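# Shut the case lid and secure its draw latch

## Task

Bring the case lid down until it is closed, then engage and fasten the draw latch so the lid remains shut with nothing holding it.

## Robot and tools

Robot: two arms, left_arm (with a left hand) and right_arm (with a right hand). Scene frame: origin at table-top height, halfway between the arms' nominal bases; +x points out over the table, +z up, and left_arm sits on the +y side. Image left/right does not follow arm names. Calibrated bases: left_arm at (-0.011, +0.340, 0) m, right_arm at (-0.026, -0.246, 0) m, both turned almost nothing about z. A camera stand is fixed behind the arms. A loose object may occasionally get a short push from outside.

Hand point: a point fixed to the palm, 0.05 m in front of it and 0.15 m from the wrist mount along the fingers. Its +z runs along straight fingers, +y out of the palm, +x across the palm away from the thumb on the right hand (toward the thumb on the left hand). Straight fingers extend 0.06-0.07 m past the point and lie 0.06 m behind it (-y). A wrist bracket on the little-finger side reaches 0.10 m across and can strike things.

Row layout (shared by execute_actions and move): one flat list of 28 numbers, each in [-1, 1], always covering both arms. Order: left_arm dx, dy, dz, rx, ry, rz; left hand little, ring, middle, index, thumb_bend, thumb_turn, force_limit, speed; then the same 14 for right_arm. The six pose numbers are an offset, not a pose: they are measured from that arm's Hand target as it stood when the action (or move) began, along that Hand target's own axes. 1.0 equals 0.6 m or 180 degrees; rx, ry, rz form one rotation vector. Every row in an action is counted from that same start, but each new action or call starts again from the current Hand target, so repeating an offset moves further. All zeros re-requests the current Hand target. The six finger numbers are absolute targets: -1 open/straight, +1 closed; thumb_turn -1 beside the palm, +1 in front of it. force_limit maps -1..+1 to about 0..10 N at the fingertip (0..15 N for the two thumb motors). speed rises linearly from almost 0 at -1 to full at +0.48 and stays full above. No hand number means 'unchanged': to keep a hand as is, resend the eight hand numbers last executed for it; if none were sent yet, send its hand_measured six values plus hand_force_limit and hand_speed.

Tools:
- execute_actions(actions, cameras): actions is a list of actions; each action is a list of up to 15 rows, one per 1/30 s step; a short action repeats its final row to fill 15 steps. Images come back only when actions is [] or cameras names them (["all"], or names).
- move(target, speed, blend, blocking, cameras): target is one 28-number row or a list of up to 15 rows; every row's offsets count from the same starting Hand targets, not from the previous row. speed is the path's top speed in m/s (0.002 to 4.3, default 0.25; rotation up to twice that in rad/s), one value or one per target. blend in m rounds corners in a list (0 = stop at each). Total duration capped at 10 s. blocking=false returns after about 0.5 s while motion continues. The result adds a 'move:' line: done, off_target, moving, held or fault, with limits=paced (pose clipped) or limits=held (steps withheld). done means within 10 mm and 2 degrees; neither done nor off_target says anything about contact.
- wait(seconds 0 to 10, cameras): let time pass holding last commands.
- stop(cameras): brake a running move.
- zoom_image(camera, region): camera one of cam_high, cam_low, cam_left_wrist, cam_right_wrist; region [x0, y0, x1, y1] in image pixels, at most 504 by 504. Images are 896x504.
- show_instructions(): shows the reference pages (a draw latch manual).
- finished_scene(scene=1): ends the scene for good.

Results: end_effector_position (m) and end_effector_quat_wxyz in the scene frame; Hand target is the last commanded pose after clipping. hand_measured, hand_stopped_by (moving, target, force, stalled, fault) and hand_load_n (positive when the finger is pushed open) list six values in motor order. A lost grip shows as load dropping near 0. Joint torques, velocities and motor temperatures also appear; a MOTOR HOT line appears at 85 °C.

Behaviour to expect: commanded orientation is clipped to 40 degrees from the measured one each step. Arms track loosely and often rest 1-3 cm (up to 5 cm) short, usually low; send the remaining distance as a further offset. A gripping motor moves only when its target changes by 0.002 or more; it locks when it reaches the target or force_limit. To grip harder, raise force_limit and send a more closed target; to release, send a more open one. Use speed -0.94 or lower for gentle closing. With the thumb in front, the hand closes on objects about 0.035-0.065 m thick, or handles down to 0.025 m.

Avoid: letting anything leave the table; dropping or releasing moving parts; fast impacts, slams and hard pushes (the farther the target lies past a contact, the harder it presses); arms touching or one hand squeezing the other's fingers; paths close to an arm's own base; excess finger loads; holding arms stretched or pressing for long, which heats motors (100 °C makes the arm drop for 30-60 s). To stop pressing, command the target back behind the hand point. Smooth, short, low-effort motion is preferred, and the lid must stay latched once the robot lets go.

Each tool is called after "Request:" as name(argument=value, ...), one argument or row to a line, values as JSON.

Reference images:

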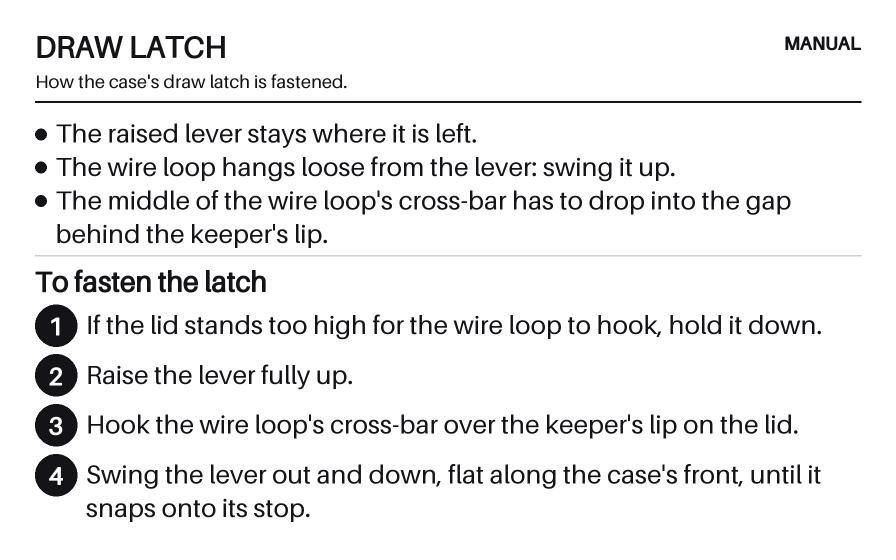

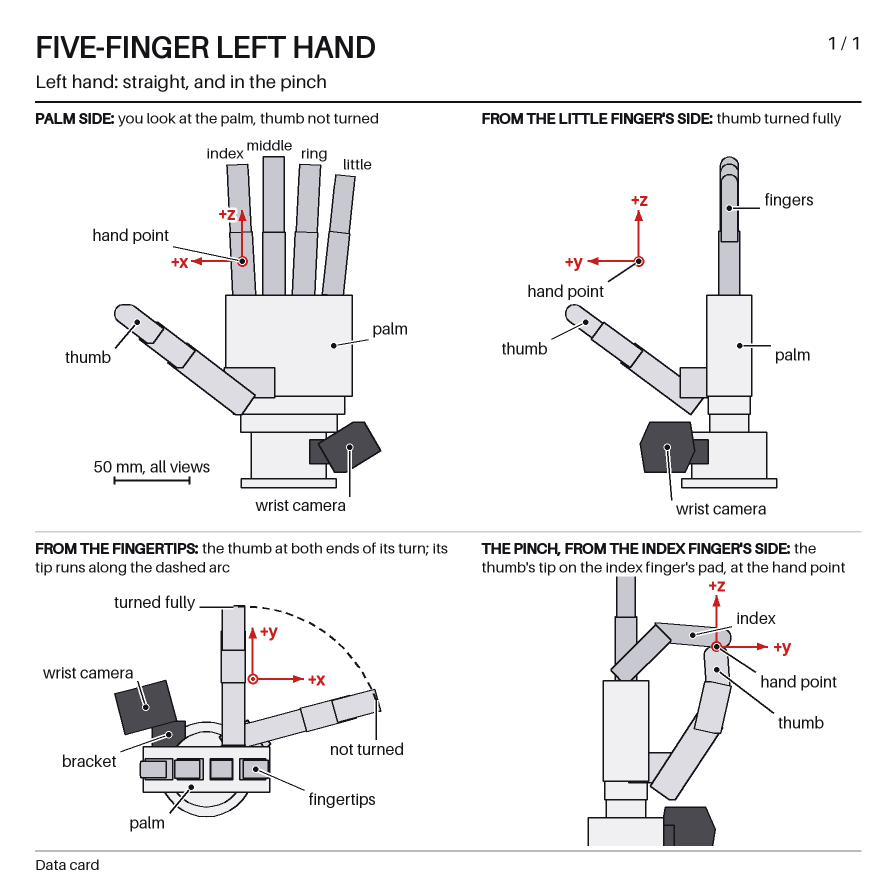

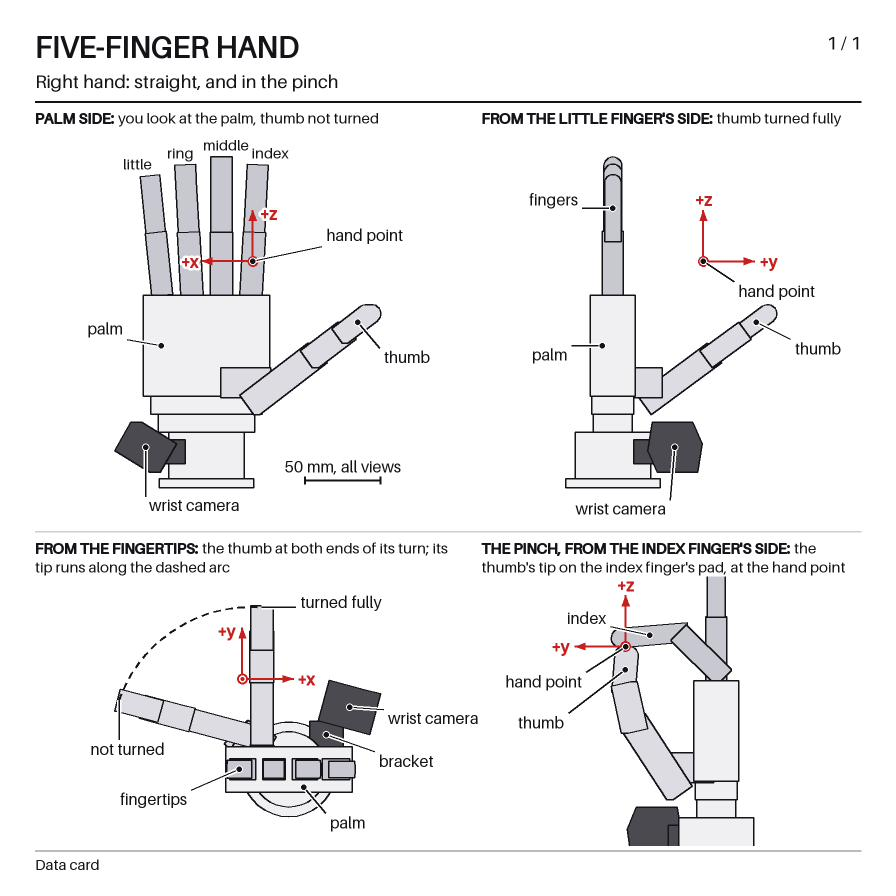

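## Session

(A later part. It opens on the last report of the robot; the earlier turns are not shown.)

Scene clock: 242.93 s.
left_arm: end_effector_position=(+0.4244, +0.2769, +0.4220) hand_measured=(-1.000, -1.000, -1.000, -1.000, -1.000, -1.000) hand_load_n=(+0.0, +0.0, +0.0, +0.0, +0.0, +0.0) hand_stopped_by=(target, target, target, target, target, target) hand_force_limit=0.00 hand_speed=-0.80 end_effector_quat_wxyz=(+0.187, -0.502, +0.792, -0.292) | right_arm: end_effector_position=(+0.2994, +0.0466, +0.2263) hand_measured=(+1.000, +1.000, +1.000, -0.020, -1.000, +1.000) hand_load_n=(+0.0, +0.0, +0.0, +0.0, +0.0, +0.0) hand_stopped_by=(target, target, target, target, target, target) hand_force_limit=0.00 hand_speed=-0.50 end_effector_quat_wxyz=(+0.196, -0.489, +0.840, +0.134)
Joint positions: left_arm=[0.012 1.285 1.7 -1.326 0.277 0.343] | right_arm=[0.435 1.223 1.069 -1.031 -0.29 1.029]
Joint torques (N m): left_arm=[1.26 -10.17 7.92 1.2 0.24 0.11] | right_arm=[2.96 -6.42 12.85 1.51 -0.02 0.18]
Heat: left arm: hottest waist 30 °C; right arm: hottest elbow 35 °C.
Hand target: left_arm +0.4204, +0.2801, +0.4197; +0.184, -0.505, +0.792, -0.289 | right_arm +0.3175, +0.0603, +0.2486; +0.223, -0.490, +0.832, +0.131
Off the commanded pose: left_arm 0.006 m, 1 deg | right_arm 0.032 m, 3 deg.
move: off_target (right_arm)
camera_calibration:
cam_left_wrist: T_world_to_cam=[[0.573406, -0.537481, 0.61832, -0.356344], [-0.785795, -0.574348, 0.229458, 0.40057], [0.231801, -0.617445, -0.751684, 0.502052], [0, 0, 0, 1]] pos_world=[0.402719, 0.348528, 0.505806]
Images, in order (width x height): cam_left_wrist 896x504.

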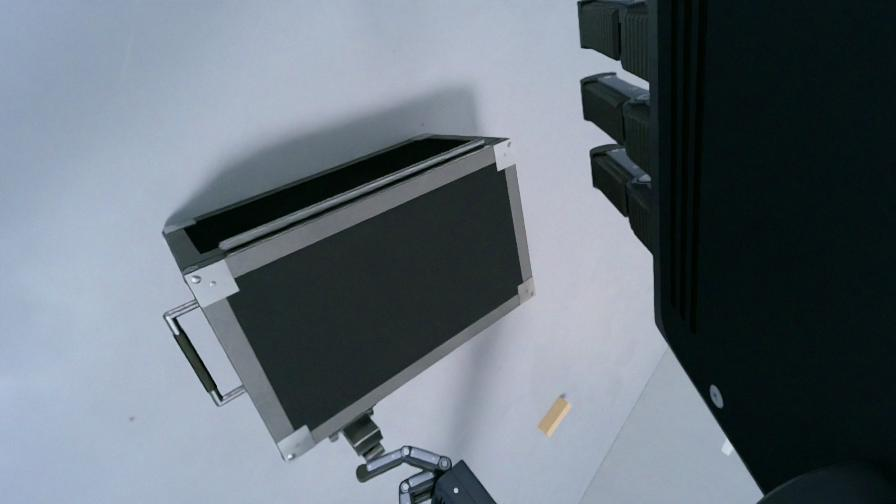

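Request:
move(
  target=[
    [0,0,0,0,0,0,-1,-1,-1,-1,-1,-1,0,-0.8,0.13,0,-0.075,0,0,0,1,1,1,-0.02,-1,1,0,-0.5],
    [0,0,0,0,0,0,-1,-1,-1,-1,-1,-1,0,-0.8,0.2065,-0.103,0.0706,0,0,0,1,1,1,-0.02,-1,1,0,-0.5],
    [0,0,0,0,0,0,-1,-1,-1,-1,-1,-1,0,-0.8,0.1937,-0.0978,0.203,0,0,0,1,1,1,-0.02,-1,1,0,-0.5],
    [0,0,0,0,0,0,-1,-1,-1,-1,-1,-1,0,-0.8,0.167,-0.0977,0.2383,0,0,0,1,1,1,-0.02,-1,1,0,-0.5],
  ],
  speed=[0.2,0.2,0.15,0.06],
  blend=[0.03,0.02,0.01,0],
  cameras=["cam_left_wrist"],
)

Request:
move(
  target=[
    [0,0,0,0,0,0,-1,-1,-1,-1,-1,-1,0,-0.8,0,-0.025,0,0,0,0,1,1,1,-0.02,-1,1,0,-0.5],
    [0,0,0,0,0,0,-1,-1,-1,-1,-1,-1,0,-0.8,-0.041,-0.025,0.001,0,0,0,1,1,1,-0.02,-1,1,0,-0.5],
  ],
  speed=[0.1,0.06],
  blend=[0.005,0],
  cameras=["cam_right_wrist"],
)

Scene clock: 250.63 s.
left_arm: end_effector_position=(+0.4244, +0.2769, +0.4220) hand_measured=(-1.000, -1.000, -1.000, -1.000, -1.000, -1.000) hand_load_n=(+0.0, +0.0, +0.0, +0.0, +0.0, +0.0) hand_stopped_by=(target, target, target, target, target, target) hand_force_limit=0.00 hand_speed=-0.80 end_effector_quat_wxyz=(+0.187, -0.502, +0.792, -0.292) | right_arm: end_effector_position=(+0.3505, +0.0112, +0.0722) hand_measured=(+1.000, +1.000, +1.000, -0.020, -1.000, +1.000) hand_load_n=(+0.0, +0.0, +0.0, +0.0, +0.0, +0.0) hand_stopped_by=(target, target, target, target, target, target) hand_force_limit=0.00 hand_speed=-0.50 end_effector_quat_wxyz=(+0.214, -0.489, +0.835, +0.134)
Joint positions: left_arm=[0.012 1.285 1.7 -1.326 0.277 0.343] | right_arm=[0.294 1.468 0.856 -0.578 -0.348 0.892]
Joint torques (N m): left_arm=[1.14 -10.11 7.92 1.21 0.23 0.09] | right_arm=[3.19 -8.88 8.85 1.54 -0.08 0.19]
Heat: left arm: hottest waist 30 °C; right arm: hottest elbow 36 °C.
Hand target: left_arm +0.4204, +0.2801, +0.4197; +0.184, -0.505, +0.792, -0.289 | right_arm +0.3612, +0.0186, +0.0747; +0.223, -0.490, +0.832, +0.131
Off the commanded pose: left_arm 0.006 m, 1 deg | right_arm 0.013 m, 1 deg.
move: off_target (right_arm)
camera_calibration:
cam_left_wrist: T_world_to_cam=[[0.573406, -0.537481, 0.61832, -0.356344], [-0.785795, -0.574348, 0.229458, 0.40057], [0.231801, -0.617445, -0.751684, 0.502052], [0, 0, 0, 1]] pos_world=[0.402719, 0.348528, 0.505806]
Images, in order (width x height): cam_left_wrist 896x504.

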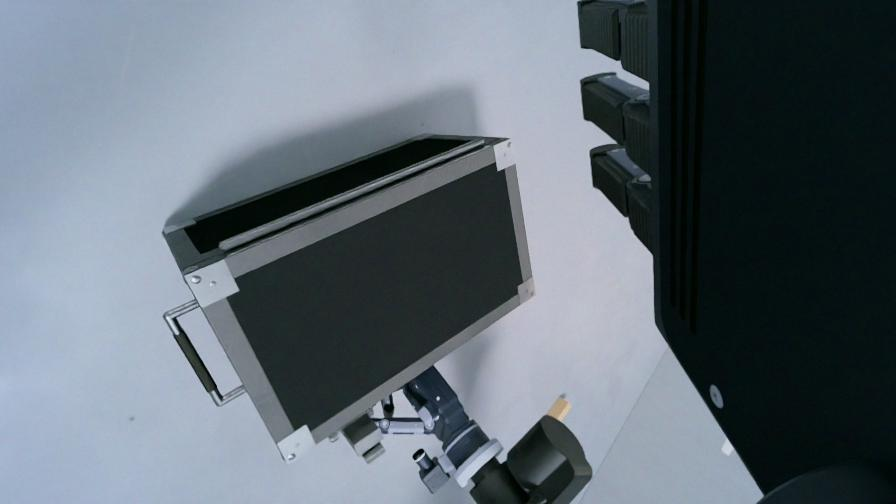

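Scene clock: 251.70 s.
left_arm: end_effector_position=(+0.4244, +0.2769, +0.4220) hand_measured=(-1.000, -1.000, -1.000, -1.000, -1.000, -1.000) hand_load_n=(+0.0, +0.0, +0.0, +0.0, +0.0, +0.0) hand_stopped_by=(target, target, target, target, target, target) hand_force_limit=0.00 hand_speed=-0.80 end_effector_quat_wxyz=(+0.187, -0.502, +0.792, -0.292) | right_arm: end_effector_position=(+0.3655, +0.0161, +0.0736) hand_measured=(+1.000, +1.000, +1.000, -0.020, -1.000, +1.000) hand_load_n=(+0.0, +0.0, +0.0, -1.0, +0.0, +0.0) hand_stopped_by=(target, target, target, target, target, target) hand_force_limit=0.00 hand_speed=-0.50 end_effector_quat_wxyz=(+0.211, -0.489, +0.836, +0.132)
Joint positions: left_arm=[0.012 1.285 1.7 -1.326 0.277 0.343] | right_arm=[0.296 1.505 0.905 -0.595 -0.343 0.893]
Joint torques (N m): left_arm=[1.08 -9.99 7.92 1.22 0.23 0.09] | right_arm=[3.37 -8.94 11.51 0.68 -0.15 0.24]
Heat: left arm: hottest waist 30 °C; right arm: hottest elbow 36 °C.
Hand target: left_arm +0.4204, +0.2801, +0.4197; +0.184, -0.505, +0.792, -0.289 | right_arm +0.3848, +0.0303, +0.0865; +0.223, -0.490, +0.832, +0.131
Off the commanded pose: left_arm 0.006 m, 1 deg | right_arm 0.027 m, 1 deg.
move: off_target (right_arm)
camera_calibration:
cam_right_wrist: T_world_to_cam=[[-0.966023, 0.235956, -0.105476, 0.351463], [0.0420334, 0.546093, 0.83667, -0.086639], [0.255017, 0.803808, -0.537456, 0.0511244], [0, 0, 0, 1]] pos_world=[0.330125, -0.076711, 0.137036]
Images, in order (width x height): cam_right_wrist 896x504.

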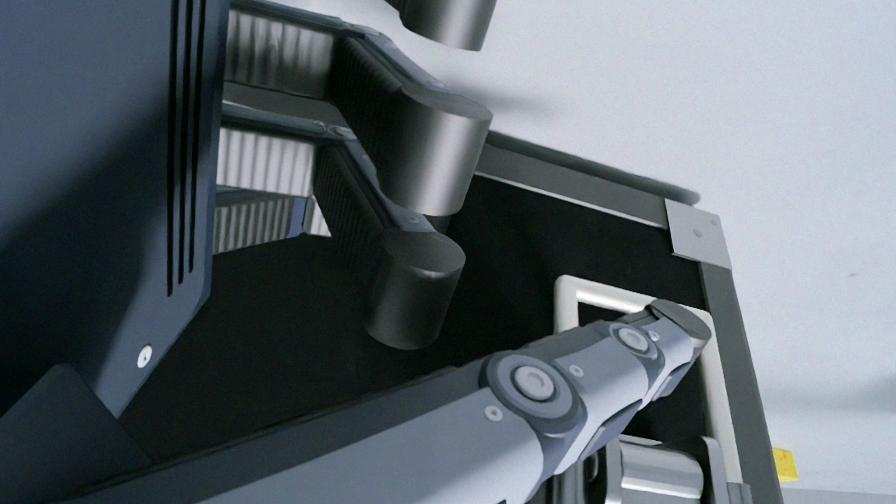

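Request:
move(
  target=[
    [0,0,0,0,0,0,-1,-1,-1,-1,-1,-1,0,-0.8,0.0043,0,-0.0025,0,0,0,1,1,1,-0.02,-1,1,0,-0.5],
    [0,0,0,0,0,0,-1,-1,-1,-1,-1,-1,0,-0.8,0.0043,0.105,-0.0025,0,0,0,1,1,1,-0.02,-1,1,0,-0.5],
    [0,0,0,0,0,0,-1,-1,-1,-1,-1,-1,0,-0.8,0.0123,0.113,-0.0025,0,0,0,1,1,1,-0.02,-1,1,0,-0.5],
    [0,0,0,0,0,0,-1,-1,-1,-1,-1,-1,0,-0.8,0.0119,0.127,-0.0245,0,0,0,1,1,1,-0.02,-1,1,0,-0.5],
    [0,0,0,0,0,0,-1,-1,-1,-1,-1,-1,0,-0.8,0.0489,0.127,-0.0535,0,0,0,1,1,1,-0.02,-1,1,0,-0.5],
    [0,0,0,0,0,0,-1,-1,-1,-1,-1,-1,0,-0.8,0.0714,0.127,-0.0553,0,0,0,1,1,1,-0.02,-1,1,0,-0.5],
    [0,0,0,0,0,0,-1,-1,-1,-1,-1,-1,0,-0.8,0.0819,0.127,-0.0782,0,0,0,1,1,1,-0.02,-1,1,0,-0.5],
  ],
  speed=[0.05,0.08,0.05,0.05,0.05,0.05,0.05],
  blend=[0.003,0,0.003,0,0,0.004,0],
  cameras=["cam_right_wrist"],
)

Scene clock: 258.00 s.
left_arm: end_effector_position=(+0.4244, +0.2769, +0.4220) hand_measured=(-1.000, -1.000, -1.000, -1.000, -1.000, -1.000) hand_load_n=(+0.0, +0.0, +0.0, +0.0, +0.0, +0.0) hand_stopped_by=(target, target, target, target, target, target) hand_force_limit=0.00 hand_speed=-0.80 end_effector_quat_wxyz=(+0.187, -0.502, +0.792, -0.292) | right_arm: end_effector_position=(+0.2902, +0.0147, +0.1017) hand_measured=(+1.000, +1.000, +1.000, -0.020, -1.000, +1.000) hand_load_n=(+0.0, +0.0, +0.0, +0.0, +0.0, +0.0) hand_stopped_by=(target, target, target, target, target, target) hand_force_limit=0.00 hand_speed=-0.50 end_effector_quat_wxyz=(+0.225, -0.491, +0.832, +0.131)
Joint positions: left_arm=[0.012 1.285 1.7 -1.326 0.277 0.343] | right_arm=[0.36 1.257 0.737 -0.626 -0.322 0.955]
Joint torques (N m): left_arm=[1.2 -10.05 7.94 1.14 0.26 0.1] | right_arm=[1.44 -8.53 6.91 0.36 -0.36 0.01]
Heat: left arm: hottest waist 30 °C; right arm: hottest elbow 35 °C.
Hand target: left_arm +0.4204, +0.2801, +0.4197; +0.184, -0.505, +0.792, -0.289 | right_arm +0.2861, +0.0094, +0.1025; +0.223, -0.490, +0.832, +0.132
Off the commanded pose: left_arm 0.006 m, 1 deg | right_arm 0.007 m, 0 deg.
move: done; blend cut to 0.001 m at target 1
camera_calibration:
cam_right_wrist: T_world_to_cam=[[-0.963419, 0.235594, -0.127749, 0.28354], [0.0190241, 0.535592, 0.844263, -0.100087], [0.267325, 0.810948, -0.520481, 0.0812002], [0, 0, 0, 1]] pos_world=[0.253365, -0.0790438, 0.162985]
Images, in order (width x height): cam_right_wrist 896x504.

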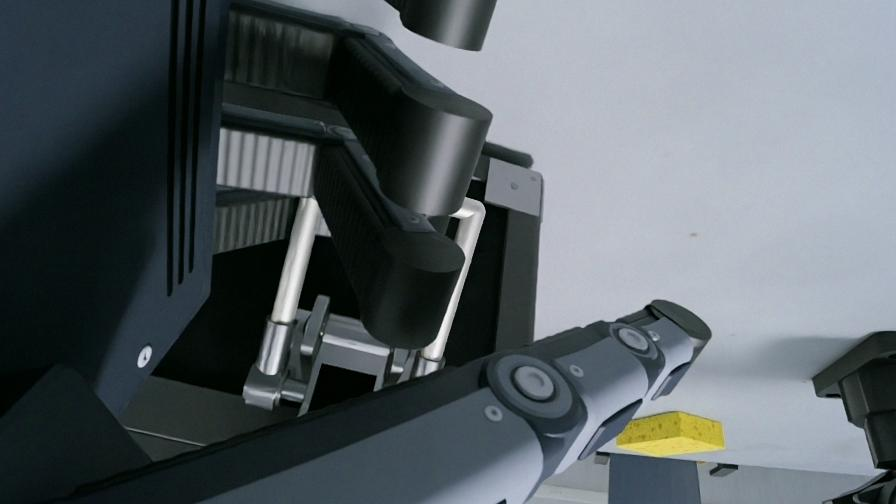

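Request:
move(
  target=[
    [0,0,0,0,0,0,-1,-1,-1,-1,-1,-1,0,-0.8,0.0177,-0.004,-0.0293,0,0,0,1,1,1,-0.02,-1,1,0,-0.5],
    [0,0,0,0,0,0,-1,-1,-1,-1,-1,-1,0,-0.8,0.0162,-0.004,-0.0573,0,0,0,1,1,1,-0.02,-1,1,0,-0.5],
    [0,0,0,0,0,0,-1,-1,-1,-1,-1,-1,0,-0.8,0.002,-0.004,-0.0583,0,0,0,1,1,1,-0.02,-1,1,0,-0.5],
    [0,0,0,0,0,0,-1,-1,-1,-1,-1,-1,0,-0.8,-0.014,-0.004,-0.0683,0,0,0,1,1,1,-0.02,-1,1,0,-0.5],
    [0,0,0,0,0,0,-1,-1,-1,-1,-1,-1,0,-0.8,-0.051,-0.004,-0.0813,0,0,0,1,1,1,-0.02,-1,1,0,-0.5],
    [0,0,0,0,0,0,-1,-1,-1,-1,-1,-1,0,-0.8,-0.086,-0.004,-0.0913,0,0,0,1,1,1,-0.02,-1,1,0,-0.5],
    [0,0,0,0,0,0,-1,-1,-1,-1,-1,-1,0,-0.8,-0.126,-0.004,-0.0963,0,0,0,1,1,1,-0.02,-1,1,0,-0.5],
  ],
  speed=[0.05,0.05,0.05,0.05,0.1,0.1,0.1],
  cameras=["cam_right_wrist","cam_left_wrist"],
)

Scene clock: 264.13 s.
left_arm: end_effector_position=(+0.4244, +0.2769, +0.4220) hand_measured=(-1.000, -1.000, -1.000, -1.000, -1.000, -1.000) hand_load_n=(+0.0, +0.0, +0.0, +0.0, +0.0, +0.0) hand_stopped_by=(target, target, target, target, target, target) hand_force_limit=0.00 hand_speed=-0.80 end_effector_quat_wxyz=(+0.187, -0.502, +0.792, -0.292) | right_arm: end_effector_position=(+0.2856, +0.0268, +0.1721) hand_measured=(+1.000, +1.000, +1.000, -0.020, -1.000, +1.000) hand_load_n=(+0.0, +0.0, +0.0, -4.5, -0.5, +0.0) hand_stopped_by=(target, target, target, target, target, target) hand_force_limit=0.00 hand_speed=-0.50 end_effector_quat_wxyz=(+0.201, -0.494, +0.836, +0.132)
Joint positions: left_arm=[0.012 1.285 1.7 -1.326 0.277 0.343] | right_arm=[0.4 1.198 0.902 -0.889 -0.304 0.984]
Joint torques (N m): left_arm=[1.2 -9.99 7.97 1.22 0.24 0.1] | right_arm=[3.14 -4.89 12.33 1.39 -0.12 0.28]
Heat: left arm: hottest waist 30 °C; right arm: hottest elbow 35 °C.
Hand target: left_arm +0.4204, +0.2801, +0.4197; +0.184, -0.505, +0.792, -0.289 | right_arm +0.3061, +0.0403, +0.1905; +0.223, -0.490, +0.832, +0.132
Off the commanded pose: left_arm 0.006 m, 1 deg | right_arm 0.030 m, 2 deg.
move: off_target (right_arm)
camera_calibration:
cam_left_wrist: T_world_to_cam=[[0.573406, -0.537481, 0.61832, -0.356344], [-0.785795, -0.574348, 0.229458, 0.40057], [0.231801, -0.617445, -0.751684, 0.502052], [0, 0, 0, 1]] pos_world=[0.402719, 0.348528, 0.505806]
cam_right_wrist: T_world_to_cam=[[-0.969748, 0.225554, -0.0933503, 0.281398], [0.0492753, 0.555415, 0.830112, -0.172579], [0.239083, 0.8004, -0.549727, 0.122673], [0, 0, 0, 1]] pos_world=[0.25206, -0.0658049, 0.236965]
Images, in order (width x height): cam_left_wrist 896x504, cam_right_wrist 896x504.

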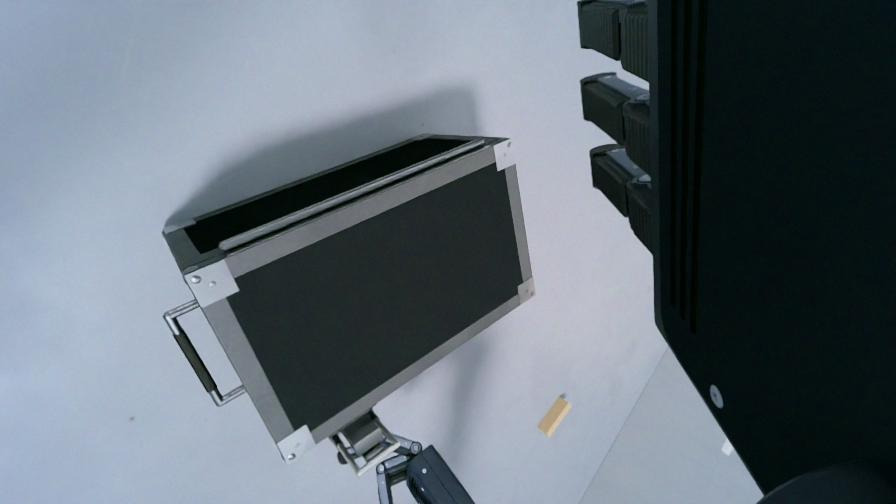

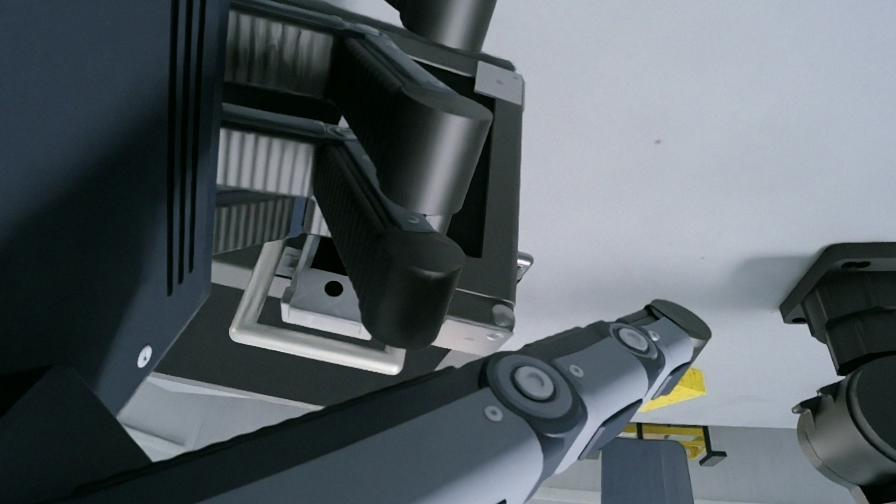

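Request:
move(
  target=[
    [0,0,0,0,0,0,-1,-1,-1,-1,-1,-1,0,-0.8,-0.019,0,-0.0273,0,0,0,1,1,1,-0.02,-1,1,0,-0.5],
    [0,0,0,0,0,0,-1,-1,-1,-1,-1,-1,0,-0.8,-0.036,0,-0.0546,0,0,0,1,1,1,-0.02,-1,1,0,-0.5],
  ],
  speed=0.08,
  cameras=[],
)

Request:
move(
  target=[
    [0,0,0,0,0,0,-1,-1,-1,-1,-1,-1,0,-0.8,-0.012,0,-0.009,0,0,0,1,1,1,-0.02,-1,1,0,-0.5],
  ],
  speed=0.04,
  cameras=["cam_right_wrist","cam_left_wrist"],
)

Scene clock: 267.23 s.
left_arm: end_effector_position=(+0.4244, +0.2769, +0.4220) hand_measured=(-1.000, -1.000, -1.000, -1.000, -1.000, -1.000) hand_load_n=(+0.0, +0.0, +0.0, +0.0, +0.0, +0.0) hand_stopped_by=(target, target, target, target, target, target) hand_force_limit=0.00 hand_speed=-0.80 end_effector_quat_wxyz=(+0.187, -0.502, +0.792, -0.292) | right_arm: end_effector_position=(+0.2862, +0.0260, +0.1933) hand_measured=(+1.000, +1.000, +1.000, -0.020, -1.000, +1.000) hand_load_n=(+0.0, +0.5, +0.0, -0.5, +0.0, +0.0) hand_stopped_by=(target, target, target, target, target, target) hand_force_limit=0.00 hand_speed=-0.50 end_effector_quat_wxyz=(+0.187, -0.491, +0.840, +0.132)
Joint positions: left_arm=[0.012 1.285 1.7 -1.326 0.277 0.343] | right_arm=[0.4 1.198 0.967 -0.984 -0.298 0.987]
Joint torques (N m): left_arm=[1.08 -9.82 7.95 1.18 0.23 0.1] | right_arm=[3.49 -7.18 14.16 0.98 -0.32 0.29]
Heat: left arm: hottest waist 30 °C; right arm: hottest elbow 35 °C.
Hand target: left_arm +0.4204, +0.2801, +0.4197; +0.184, -0.505, +0.792, -0.289 | right_arm +0.3073, +0.0423, +0.2297; +0.223, -0.490, +0.832, +0.131
Off the commanded pose: left_arm 0.006 m, 1 deg | right_arm 0.045 m, 4 deg.
move: off_target (right_arm)
No camera images: "cameras" was empty.

Scene clock: 268.10 s.
left_arm: end_effector_position=(+0.4244, +0.2769, +0.4220) hand_measured=(-1.000, -1.000, -1.000, -1.000, -1.000, -1.000) hand_load_n=(+0.0, +0.0, +0.0, +0.0, +0.5, +0.0) hand_stopped_by=(target, target, target, target, target, target) hand_force_limit=0.00 hand_speed=-0.80 end_effector_quat_wxyz=(+0.187, -0.502, +0.792, -0.292) | right_arm: end_effector_position=(+0.2864, +0.0260, +0.1993) hand_measured=(+1.000, +1.000, +1.000, -0.020, -1.000, +1.000) hand_load_n=(+0.0, +0.0, +0.0, -1.0, +0.0, +0.0) hand_stopped_by=(target, target, target, target, target, target) hand_force_limit=0.00 hand_speed=-0.50 end_effector_quat_wxyz=(+0.183, -0.492, +0.841, +0.130)
Joint positions: left_arm=[0.012 1.285 1.7 -1.326 0.277 0.343] | right_arm=[0.401 1.198 0.986 -1.009 -0.295 0.987]
Joint torques (N m): left_arm=[1.14 -10.17 7.97 1.14 0.23 0.09] | right_arm=[3.6 -6.89 14.43 1.1 -0.39 0.34]
Heat: left arm: hottest waist 30 °C; right arm: hottest elbow 35 °C.
Hand target: left_arm +0.4204, +0.2801, +0.4197; +0.184, -0.505, +0.792, -0.289 | right_arm +0.3089, +0.0455, +0.2380; +0.223, -0.490, +0.832, +0.132
Off the commanded pose: left_arm 0.006 m, 1 deg | right_arm 0.049 m, 5 deg.
move: off_target (right_arm)
camera_calibration:
cam_left_wrist: T_world_to_cam=[[0.573406, -0.537481, 0.61832, -0.356344], [-0.785795, -0.574348, 0.229458, 0.40057], [0.231801, -0.617445, -0.751684, 0.502052], [0, 0, 0, 1]] pos_world=[0.402719, 0.348528, 0.505806]
cam_right_wrist: T_world_to_cam=[[-0.971111, 0.228506, -0.0687667, 0.280299], [0.0770713, 0.573068, 0.815875, -0.200411], [0.225841, 0.787005, -0.574124, 0.147067], [0, 0, 0, 1]] pos_world=[0.254433, -0.0649434, 0.26722]
Images, in order (width x height): cam_left_wrist 896x504, cam_right_wrist 896x504.

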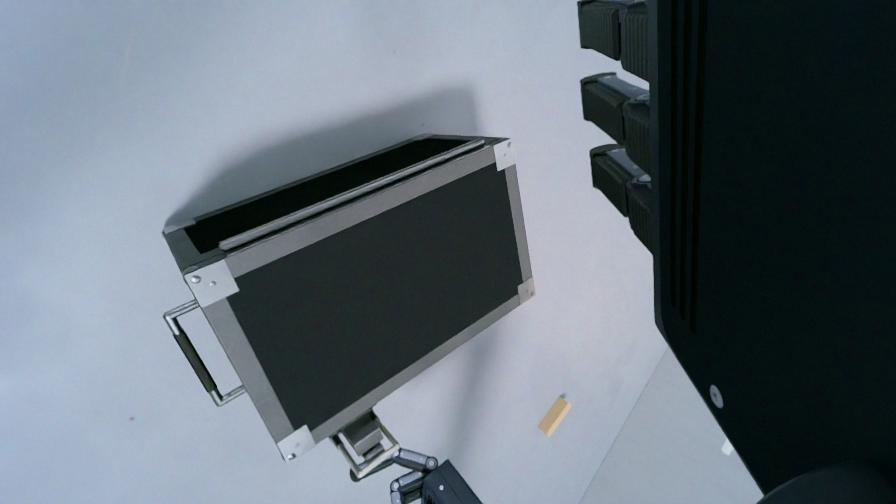

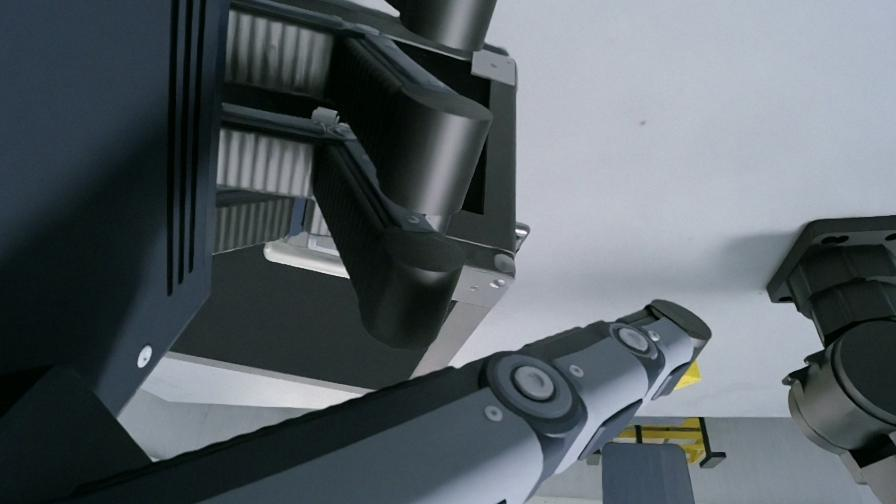

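Request:
move(
  target=[
    [0,0,0,0,0,0,-1,-1,-1,-1,-1,-1,0,-0.8,-0.02,0,0.0,0,0,0,1,1,1,-0.02,-1,1,0,-0.5],
  ],
  speed=0.04,
  cameras=["cam_left_wrist"],
)

Request:
zoom_image(
  camera="cam_left_wrist",
  region=[280, 380, 460, 500],
)

Scene clock: 269.93 s.
left_arm: end_effector_position=(+0.4244, +0.2769, +0.4220) hand_measured=(-1.000, -1.000, -1.000, -1.000, -1.000, -1.000) hand_load_n=(+0.0, +0.0, +0.0, +0.0, +0.0, +0.0) hand_stopped_by=(target, target, target, target, target, target) hand_force_limit=0.00 hand_speed=-0.80 end_effector_quat_wxyz=(+0.187, -0.502, +0.792, -0.292) | right_arm: end_effector_position=(+0.2861, +0.0269, +0.2023) hand_measured=(+1.000, +1.000, +1.000, -0.020, -1.000, +1.000) hand_load_n=(+0.0, +0.0, +0.0, -1.5, +0.0, +0.0) hand_stopped_by=(target, target, target, target, target, target) hand_force_limit=0.00 hand_speed=-0.50 end_effector_quat_wxyz=(+0.179, -0.494, +0.842, +0.125)
Joint positions: left_arm=[0.012 1.285 1.7 -1.326 0.277 0.343] | right_arm=[0.409 1.201 1.002 -1.03 -0.283 0.987]
Joint torques (N m): left_arm=[1.2 -10.46 7.98 1.17 0.25 0.11] | right_arm=[3.84 -6.12 15.46 1.55 -0.67 0.45]
Heat: left arm: hottest waist 30 °C; right arm: hottest elbow 36 °C.
Hand target: left_arm +0.4204, +0.2801, +0.4197; +0.184, -0.505, +0.792, -0.289 | right_arm +0.3139, +0.0545, +0.2440; +0.223, -0.490, +0.832, +0.131
Off the commanded pose: left_arm 0.006 m, 1 deg | right_arm 0.057 m, 5 deg.
move: off_target (right_arm)
camera_calibration:
cam_left_wrist: T_world_to_cam=[[0.573406, -0.537481, 0.61832, -0.356344], [-0.785795, -0.574348, 0.229458, 0.40057], [0.231801, -0.617445, -0.751684, 0.502052], [0, 0, 0, 1]] pos_world=[0.402719, 0.348528, 0.505806]
Images, in order (width x height): cam_left_wrist 896x504.

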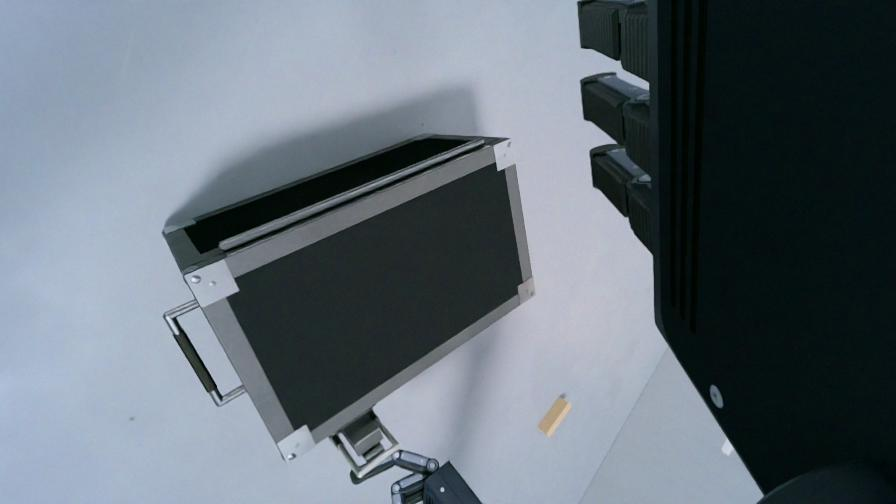

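Scaled by 2.800.

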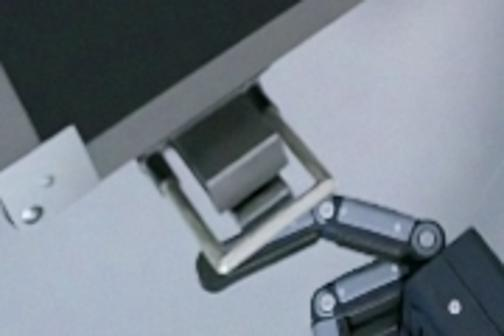

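Request:
move(
  target=[
    [0,0,0,0,0,0,-1,-1,-1,-1,-1,-1,0,-0.8,-0.02,0,-0.003,0,0,0,1,1,1,-0.02,-1,1,0,-0.5],
  ],
  speed=0.04,
  cameras=["cam_left_wrist"],
)

Request:
zoom_image(
  camera="cam_left_wrist",
  region=[280, 380, 460, 500],
)

Scene clock: 272.13 s.
left_arm: end_effector_position=(+0.4244, +0.2769, +0.4220) hand_measured=(-1.000, -1.000, -1.000, -1.000, -1.000, -1.000) hand_load_n=(+0.0, +0.0, +0.0, +0.0, +0.0, +0.0) hand_stopped_by=(target, target, target, target, target, target) hand_force_limit=0.00 hand_speed=-0.80 end_effector_quat_wxyz=(+0.187, -0.502, +0.792, -0.292) | right_arm: end_effector_position=(+0.2862, +0.0277, +0.2040) hand_measured=(+1.000, +1.000, +1.000, -0.020, -1.000, +1.000) hand_load_n=(+0.0, +0.0, +0.0, -2.0, +0.0, +0.0) hand_stopped_by=(target, target, target, target, target, target) hand_force_limit=0.00 hand_speed=-0.50 end_effector_quat_wxyz=(+0.169, -0.495, +0.843, +0.122)
Joint positions: left_arm=[0.012 1.285 1.7 -1.326 0.277 0.343] | right_arm=[0.415 1.213 1.022 -1.057 -0.273 0.989]
Joint torques (N m): left_arm=[0.97 -10.11 7.99 1.18 0.24 0.09] | right_arm=[4.54 -6.24 16.46 1.94 -0.9 0.56]
Heat: left arm: hottest waist 30 °C; right arm: hottest elbow 36 °C.
Hand target: left_arm +0.4204, +0.2801, +0.4197; +0.184, -0.505, +0.792, -0.289 | right_arm +0.3186, +0.0627, +0.2514; +0.223, -0.490, +0.832, +0.131
Off the commanded pose: left_arm 0.006 m, 1 deg | right_arm 0.067 m, 6 deg.
move: off_target (right_arm)
camera_calibration:
cam_left_wrist: T_world_to_cam=[[0.573406, -0.537481, 0.61832, -0.356344], [-0.785795, -0.574348, 0.229458, 0.40057], [0.231801, -0.617445, -0.751684, 0.502052], [0, 0, 0, 1]] pos_world=[0.402719, 0.348528, 0.505806]
Images, in order (width x height): cam_left_wrist 896x504.

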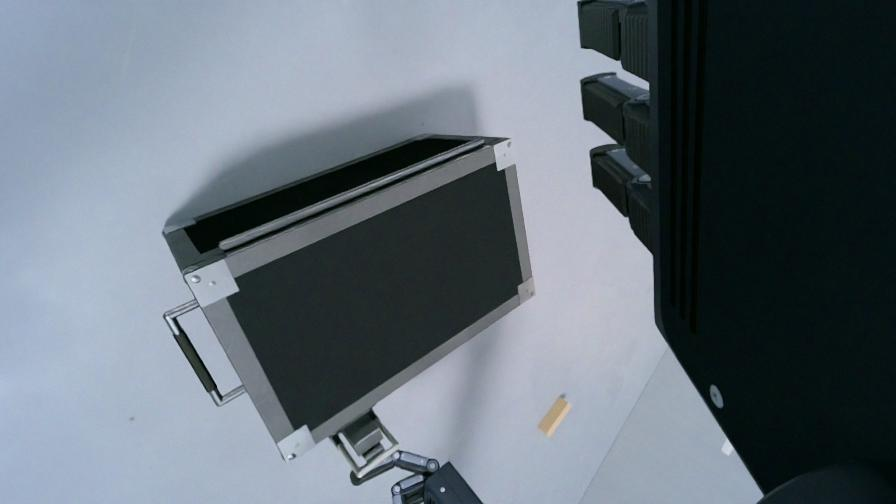

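Scaled by 2.800.

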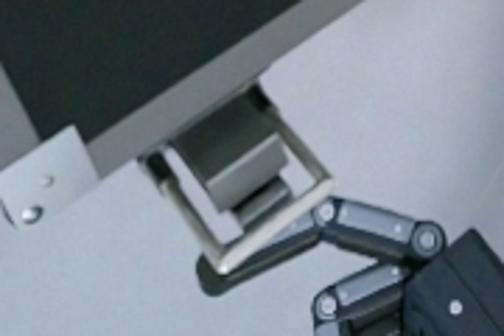

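Request:
move(
  target=[
    [0,0,0,0,0,0,-1,-1,-1,-1,-1,-1,0,-0.8,0.016,0,-0.009,0,0,0,1,1,1,-0.02,-1,1,0,-0.5],
  ],
  speed=0.04,
  cameras=["cam_left_wrist"],
)

Request:
zoom_image(
  camera="cam_left_wrist",
  region=[280, 380, 460, 500],
)

Scene clock: 274.00 s.
left_arm: end_effector_position=(+0.4244, +0.2769, +0.4220) hand_measured=(-1.000, -1.000, -1.000, -1.000, -1.000, -1.000) hand_load_n=(+0.0, -0.5, +0.0, +0.0, +0.0, +0.0) hand_stopped_by=(target, target, target, target, target, target) hand_force_limit=0.00 hand_speed=-0.80 end_effector_quat_wxyz=(+0.187, -0.502, +0.792, -0.292) | right_arm: end_effector_position=(+0.2859, +0.0276, +0.2039) hand_measured=(+1.000, +1.000, +1.000, -0.020, -1.000, +1.000) hand_load_n=(+0.0, +0.0, +0.0, -1.5, +0.0, +0.0) hand_stopped_by=(target, target, target, target, target, target) hand_force_limit=0.00 hand_speed=-0.50 end_effector_quat_wxyz=(+0.168, -0.495, +0.843, +0.122)
Joint positions: left_arm=[0.012 1.285 1.7 -1.326 0.277 0.343] | right_arm=[0.415 1.213 1.022 -1.058 -0.273 0.989]
Joint torques (N m): left_arm=[1.32 -10.29 7.98 1.16 0.23 0.1] | right_arm=[3.25 -7.71 15.12 1.7 -1.09 0.43]
Heat: left arm: hottest waist 30 °C; right arm: hottest elbow 37 °C.
Hand target: left_arm +0.4204, +0.2801, +0.4197; +0.184, -0.505, +0.792, -0.289 | right_arm +0.3132, +0.0530, +0.2513; +0.223, -0.490, +0.832, +0.131
Off the commanded pose: left_arm 0.006 m, 1 deg | right_arm 0.060 m, 6 deg.
move: off_target (right_arm)
camera_calibration:
cam_left_wrist: T_world_to_cam=[[0.573406, -0.537481, 0.61832, -0.356344], [-0.785795, -0.574348, 0.229458, 0.40057], [0.231801, -0.617445, -0.751684, 0.502052], [0, 0, 0, 1]] pos_world=[0.402719, 0.348528, 0.505806]
Images, in order (width x height): cam_left_wrist 896x504.

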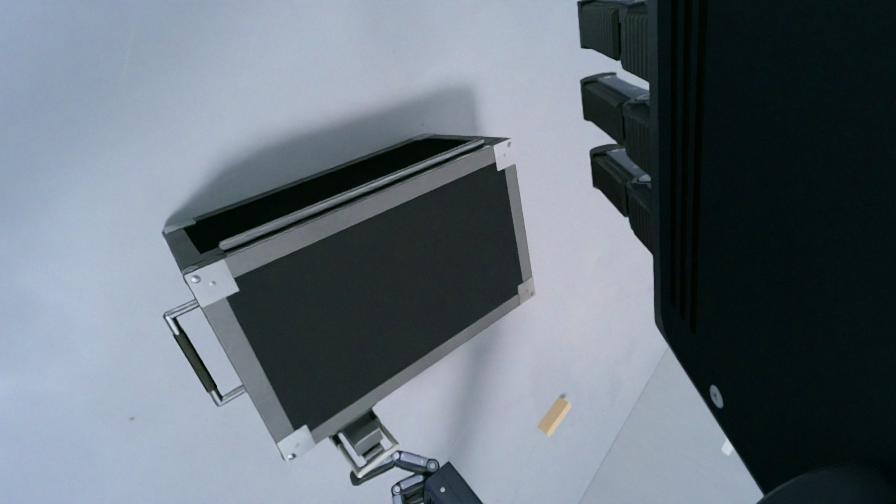

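Scaled by 2.800.

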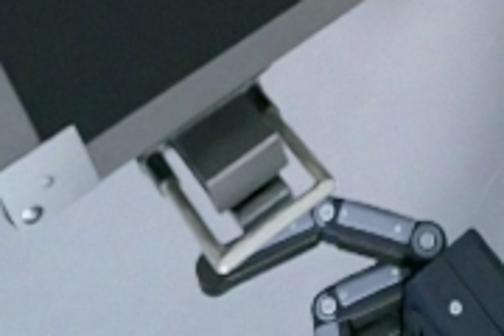

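Request:
move(
  target=[
    [0,0,0,0,0,0,-1,-1,-1,-1,-1,-1,0,-0.8,0,0,0,0,0,0,1,1,1,0.15,-1,1,0,-0.7],
  ],
  speed=0.04,
  cameras=["cam_left_wrist"],
)

Request:
zoom_image(
  camera="cam_left_wrist",
  region=[280, 380, 460, 500],
)

Scene clock: 276.27 s.
left_arm: end_effector_position=(+0.4244, +0.2769, +0.4220) hand_measured=(-1.000, -1.000, -1.000, -1.000, -1.000, -1.000) hand_load_n=(+0.0, +0.0, +0.0, +0.0, +0.0, +0.0) hand_stopped_by=(target, target, target, target, target, target) hand_force_limit=0.00 hand_speed=-0.80 end_effector_quat_wxyz=(+0.187, -0.502, +0.792, -0.292) | right_arm: end_effector_position=(+0.2981, +0.0402, +0.2280) hand_measured=(+1.000, +1.000, +1.000, +0.150, -1.000, +1.000) hand_load_n=(+0.0, +0.0, +0.0, +0.0, +0.0, +0.0) hand_stopped_by=(target, target, target, target, target, target) hand_force_limit=0.00 hand_speed=-0.70 end_effector_quat_wxyz=(+0.195, -0.488, +0.840, +0.132)
Joint positions: left_arm=[0.012 1.285 1.7 -1.326 0.277 0.343] | right_arm=[0.422 1.213 1.067 -1.045 -0.291 1.017]
Joint torques (N m): left_arm=[0.97 -10.05 7.94 1.25 0.22 0.1] | right_arm=[3.19 -7.06 12.53 1.43 -0.23 0.17]
Heat: left arm: hottest waist 30 °C; right arm: hottest elbow 37 °C.
Hand target: left_arm +0.4204, +0.2801, +0.4197; +0.184, -0.505, +0.792, -0.289 | right_arm +0.3132, +0.0531, +0.2513; +0.223, -0.490, +0.832, +0.131
Off the commanded pose: left_arm 0.006 m, 1 deg | right_arm 0.031 m, 3 deg.
move: off_target (right_arm)
camera_calibration:
cam_left_wrist: T_world_to_cam=[[0.573406, -0.537481, 0.61832, -0.356344], [-0.785795, -0.574348, 0.229458, 0.40057], [0.231801, -0.617445, -0.751684, 0.502052], [0, 0, 0, 1]] pos_world=[0.402719, 0.348528, 0.505806]
Images, in order (width x height): cam_left_wrist 896x504.

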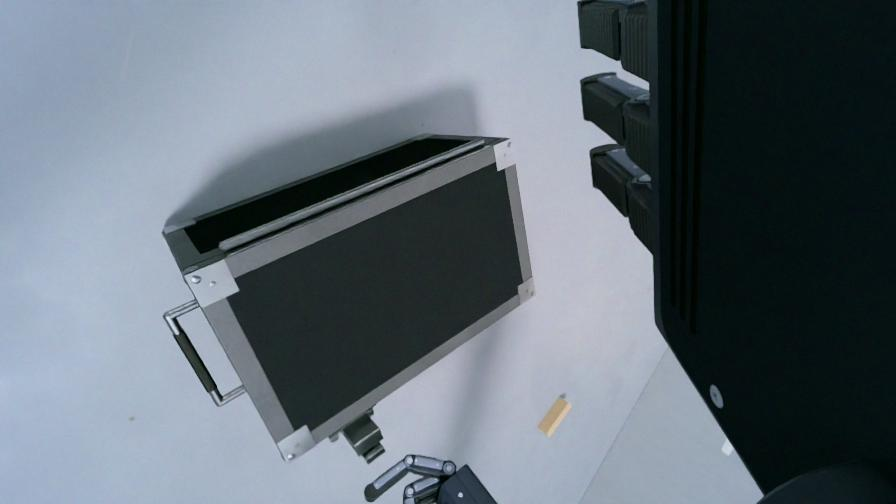

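Scaled by 2.800.

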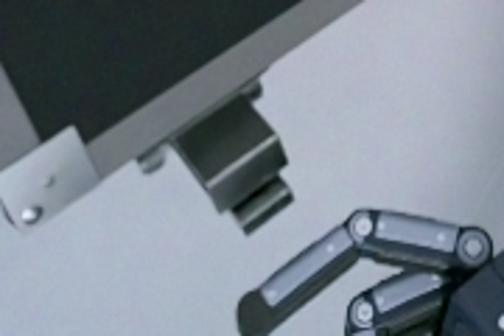

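Request:
move(
  target=[
    [0,0,0,0,0,0,-1,-1,-1,-1,-1,-1,0,-0.8,0.1203,0,-0.064,0,0,0,1,1,1,-0.02,-1,1,0,-0.5],
    [0,0,0,0,0,0,-1,-1,-1,-1,-1,-1,0,-0.8,0.1968,-0.1036,0.0815,0,0,0,1,1,1,-0.02,-1,1,0,-0.5],
    [0,0,0,0,0,0,-1,-1,-1,-1,-1,-1,0,-0.8,0.1838,-0.0983,0.2139,0,0,0,1,1,1,-0.02,-1,1,0,-0.5],
    [0,0,0,0,0,0,-1,-1,-1,-1,-1,-1,0,-0.8,0.1571,-0.0981,0.2492,0,0,0,1,1,1,-0.02,-1,1,0,-0.5],
  ],
  speed=[0.2,0.2,0.15,0.06],
  blend=[0.03,0.02,0.01,0],
  cameras=[],
)

Request:
move(
  target=[
    [0,0,0,0,0,0,-1,-1,-1,-1,-1,-1,0,-0.8,0,-0.025,0,0,0,0,1,1,1,-0.02,-1,1,0,-0.5],
    [0,0,0,0,0,0,-1,-1,-1,-1,-1,-1,0,-0.8,-0.041,-0.025,0.001,0,0,0,1,1,1,-0.02,-1,1,0,-0.5],
  ],
  speed=[0.1,0.06],
  blend=[0.005,0],
  cameras=[],
)

Request:
move(
  target=[
    [0,0,0,0,0,0,-1,-1,-1,-1,-1,-1,0,-0.8,0.0043,0,-0.0025,0,0,0,1,1,1,-0.02,-1,1,0,-0.5],
    [0,0,0,0,0,0,-1,-1,-1,-1,-1,-1,0,-0.8,0.0043,0.105,-0.0025,0,0,0,1,1,1,-0.02,-1,1,0,-0.5],
    [0,0,0,0,0,0,-1,-1,-1,-1,-1,-1,0,-0.8,0.0123,0.113,-0.0025,0,0,0,1,1,1,-0.02,-1,1,0,-0.5],
    [0,0,0,0,0,0,-1,-1,-1,-1,-1,-1,0,-0.8,0.0119,0.127,-0.0245,0,0,0,1,1,1,-0.02,-1,1,0,-0.5],
    [0,0,0,0,0,0,-1,-1,-1,-1,-1,-1,0,-0.8,0.0489,0.127,-0.0535,0,0,0,1,1,1,-0.02,-1,1,0,-0.5],
    [0,0,0,0,0,0,-1,-1,-1,-1,-1,-1,0,-0.8,0.0714,0.127,-0.0553,0,0,0,1,1,1,-0.02,-1,1,0,-0.5],
    [0,0,0,0,0,0,-1,-1,-1,-1,-1,-1,0,-0.8,0.0819,0.127,-0.0782,0,0,0,1,1,1,-0.02,-1,1,0,-0.5],
  ],
  speed=[0.05,0.08,0.05,0.05,0.05,0.05,0.05],
  blend=[0.003,0,0.003,0,0,0.004,0],
  cameras=["cam_right_wrist"],
)

Scene clock: 286.40 s.
left_arm: end_effector_position=(+0.4244, +0.2769, +0.4220) hand_measured=(-1.000, -1.000, -1.000, -1.000, -1.000, -1.000) hand_load_n=(-0.5, +0.0, +0.0, +0.0, +0.0, +0.0) hand_stopped_by=(target, target, target, target, target, target) hand_force_limit=0.00 hand_speed=-0.80 end_effector_quat_wxyz=(+0.187, -0.502, +0.792, -0.292) | right_arm: end_effector_position=(+0.3506, +0.0112, +0.0723) hand_measured=(+1.000, +1.000, +1.000, -0.020, -1.000, +1.000) hand_load_n=(+0.0, +0.5, +0.0, +0.0, +0.0, -0.5) hand_stopped_by=(target, target, target, target, target, target) hand_force_limit=0.00 hand_speed=-0.50 end_effector_quat_wxyz=(+0.214, -0.489, +0.835, +0.134)
Joint positions: left_arm=[0.012 1.285 1.7 -1.326 0.277 0.343] | right_arm=[0.294 1.468 0.856 -0.578 -0.348 0.892]
Joint torques (N m): left_arm=[1.26 -10.11 8.01 1.17 0.22 0.09] | right_arm=[2.96 -8.76 8.75 1.5 -0.07 0.18]
Heat: left arm: hottest waist 30 °C; right arm: hottest elbow 37 °C.
Hand target: left_arm +0.4204, +0.2801, +0.4197; +0.184, -0.505, +0.792, -0.289 | right_arm +0.3613, +0.0186, +0.0747; +0.223, -0.490, +0.832, +0.131
Off the commanded pose: left_arm 0.006 m, 1 deg | right_arm 0.013 m, 1 deg.
move: off_target (right_arm)
No camera images: "cameras" was empty.

Scene clock: 287.47 s.
left_arm: end_effector_position=(+0.4244, +0.2769, +0.4220) hand_measured=(-1.000, -1.000, -1.000, -1.000, -1.000, -1.000) hand_load_n=(+0.0, +0.0, +0.0, +0.0, +0.0, +0.0) hand_stopped_by=(target, target, target, target, target, target) hand_force_limit=0.00 hand_speed=-0.80 end_effector_quat_wxyz=(+0.187, -0.502, +0.792, -0.292) | right_arm: end_effector_position=(+0.3656, +0.0161, +0.0735) hand_measured=(+1.000, +1.000, +1.000, -0.020, -1.000, +1.000) hand_load_n=(+0.0, +0.0, +0.0, -1.0, +0.0, +0.0) hand_stopped_by=(target, target, target, target, target, target) hand_force_limit=0.00 hand_speed=-0.50 end_effector_quat_wxyz=(+0.211, -0.489, +0.836, +0.132)
Joint positions: left_arm=[0.012 1.285 1.7 -1.326 0.277 0.343] | right_arm=[0.295 1.506 0.905 -0.595 -0.344 0.893]
Joint torques (N m): left_arm=[1.26 -10.11 7.92 1.25 0.23 0.09] | right_arm=[3.55 -8.88 11.67 0.64 -0.14 0.27]
Heat: left arm: hottest waist 30 °C; right arm: hottest elbow 37 °C.
Hand target: left_arm +0.4204, +0.2801, +0.4197; +0.184, -0.505, +0.792, -0.289 | right_arm +0.3849, +0.0302, +0.0864; +0.223, -0.490, +0.832, +0.132
Off the commanded pose: left_arm 0.006 m, 1 deg | right_arm 0.027 m, 1 deg.
move: off_target (right_arm)
No camera images: "cameras" was empty.

Scene clock: 291.67 s.
left_arm: end_effector_position=(+0.4244, +0.2769, +0.4220) hand_measured=(-1.000, -1.000, -1.000, -1.000, -1.000, -1.000) hand_load_n=(+0.0, +0.0, +0.0, +0.0, +0.0, +0.0) hand_stopped_by=(target, target, target, target, target, target) hand_force_limit=0.00 hand_speed=-0.80 end_effector_quat_wxyz=(+0.187, -0.502, +0.792, -0.292) | right_arm: end_effector_position=(+0.2904, +0.0148, +0.1018) hand_measured=(+1.000, +1.000, +1.000, -0.020, -1.000, +1.000) hand_load_n=(+0.5, +0.0, +0.0, +0.5, +0.0, +0.0) hand_stopped_by=(target, target, target, target, target, target) hand_force_limit=0.00 hand_speed=-0.50 end_effector_quat_wxyz=(+0.225, -0.491, +0.832, +0.131)
Joint positions: left_arm=[0.012 1.285 1.7 -1.326 0.277 0.343] | right_arm=[0.36 1.258 0.737 -0.626 -0.322 0.955]
Joint torques (N m): left_arm=[1.26 -10.11 7.92 1.22 0.25 0.11] | right_arm=[1.61 -8.35 6.89 0.28 -0.38 0.04]
Heat: left arm: hottest waist 30 °C; right arm: hottest elbow 36 °C.
Hand target: left_arm +0.4204, +0.2801, +0.4197; +0.184, -0.505, +0.792, -0.289 | right_arm +0.2863, +0.0095, +0.1026; +0.223, -0.490, +0.832, +0.132
Off the commanded pose: left_arm 0.006 m, 1 deg | right_arm 0.007 m, 0 deg.
move: done; blend cut to 0.001 m at target 1
camera_calibration:
cam_right_wrist: T_world_to_cam=[[-0.963372, 0.235607, -0.128075, 0.28375], [0.0187062, 0.535471, 0.844347, -0.100086], [0.267515, 0.811024, -0.520265, 0.0809884], [0, 0, 0, 1]] pos_world=[0.253564, -0.0789442, 0.162984]
Images, in order (width x height): cam_right_wrist 896x504.

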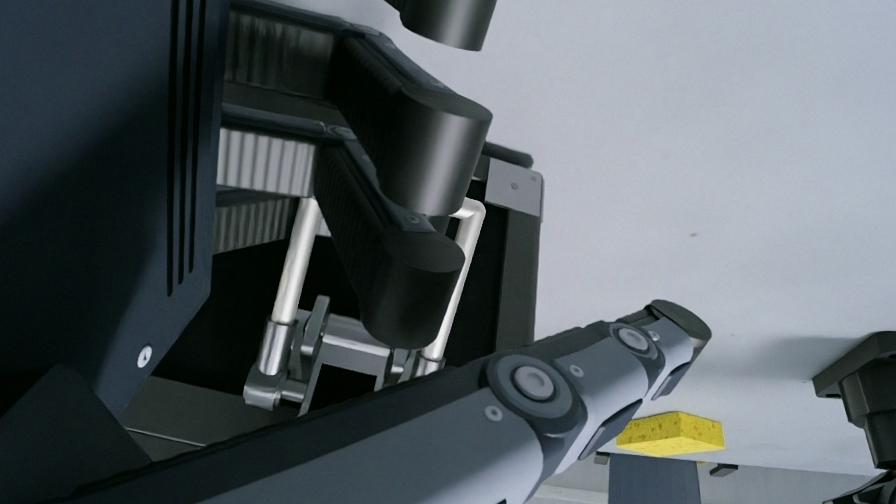

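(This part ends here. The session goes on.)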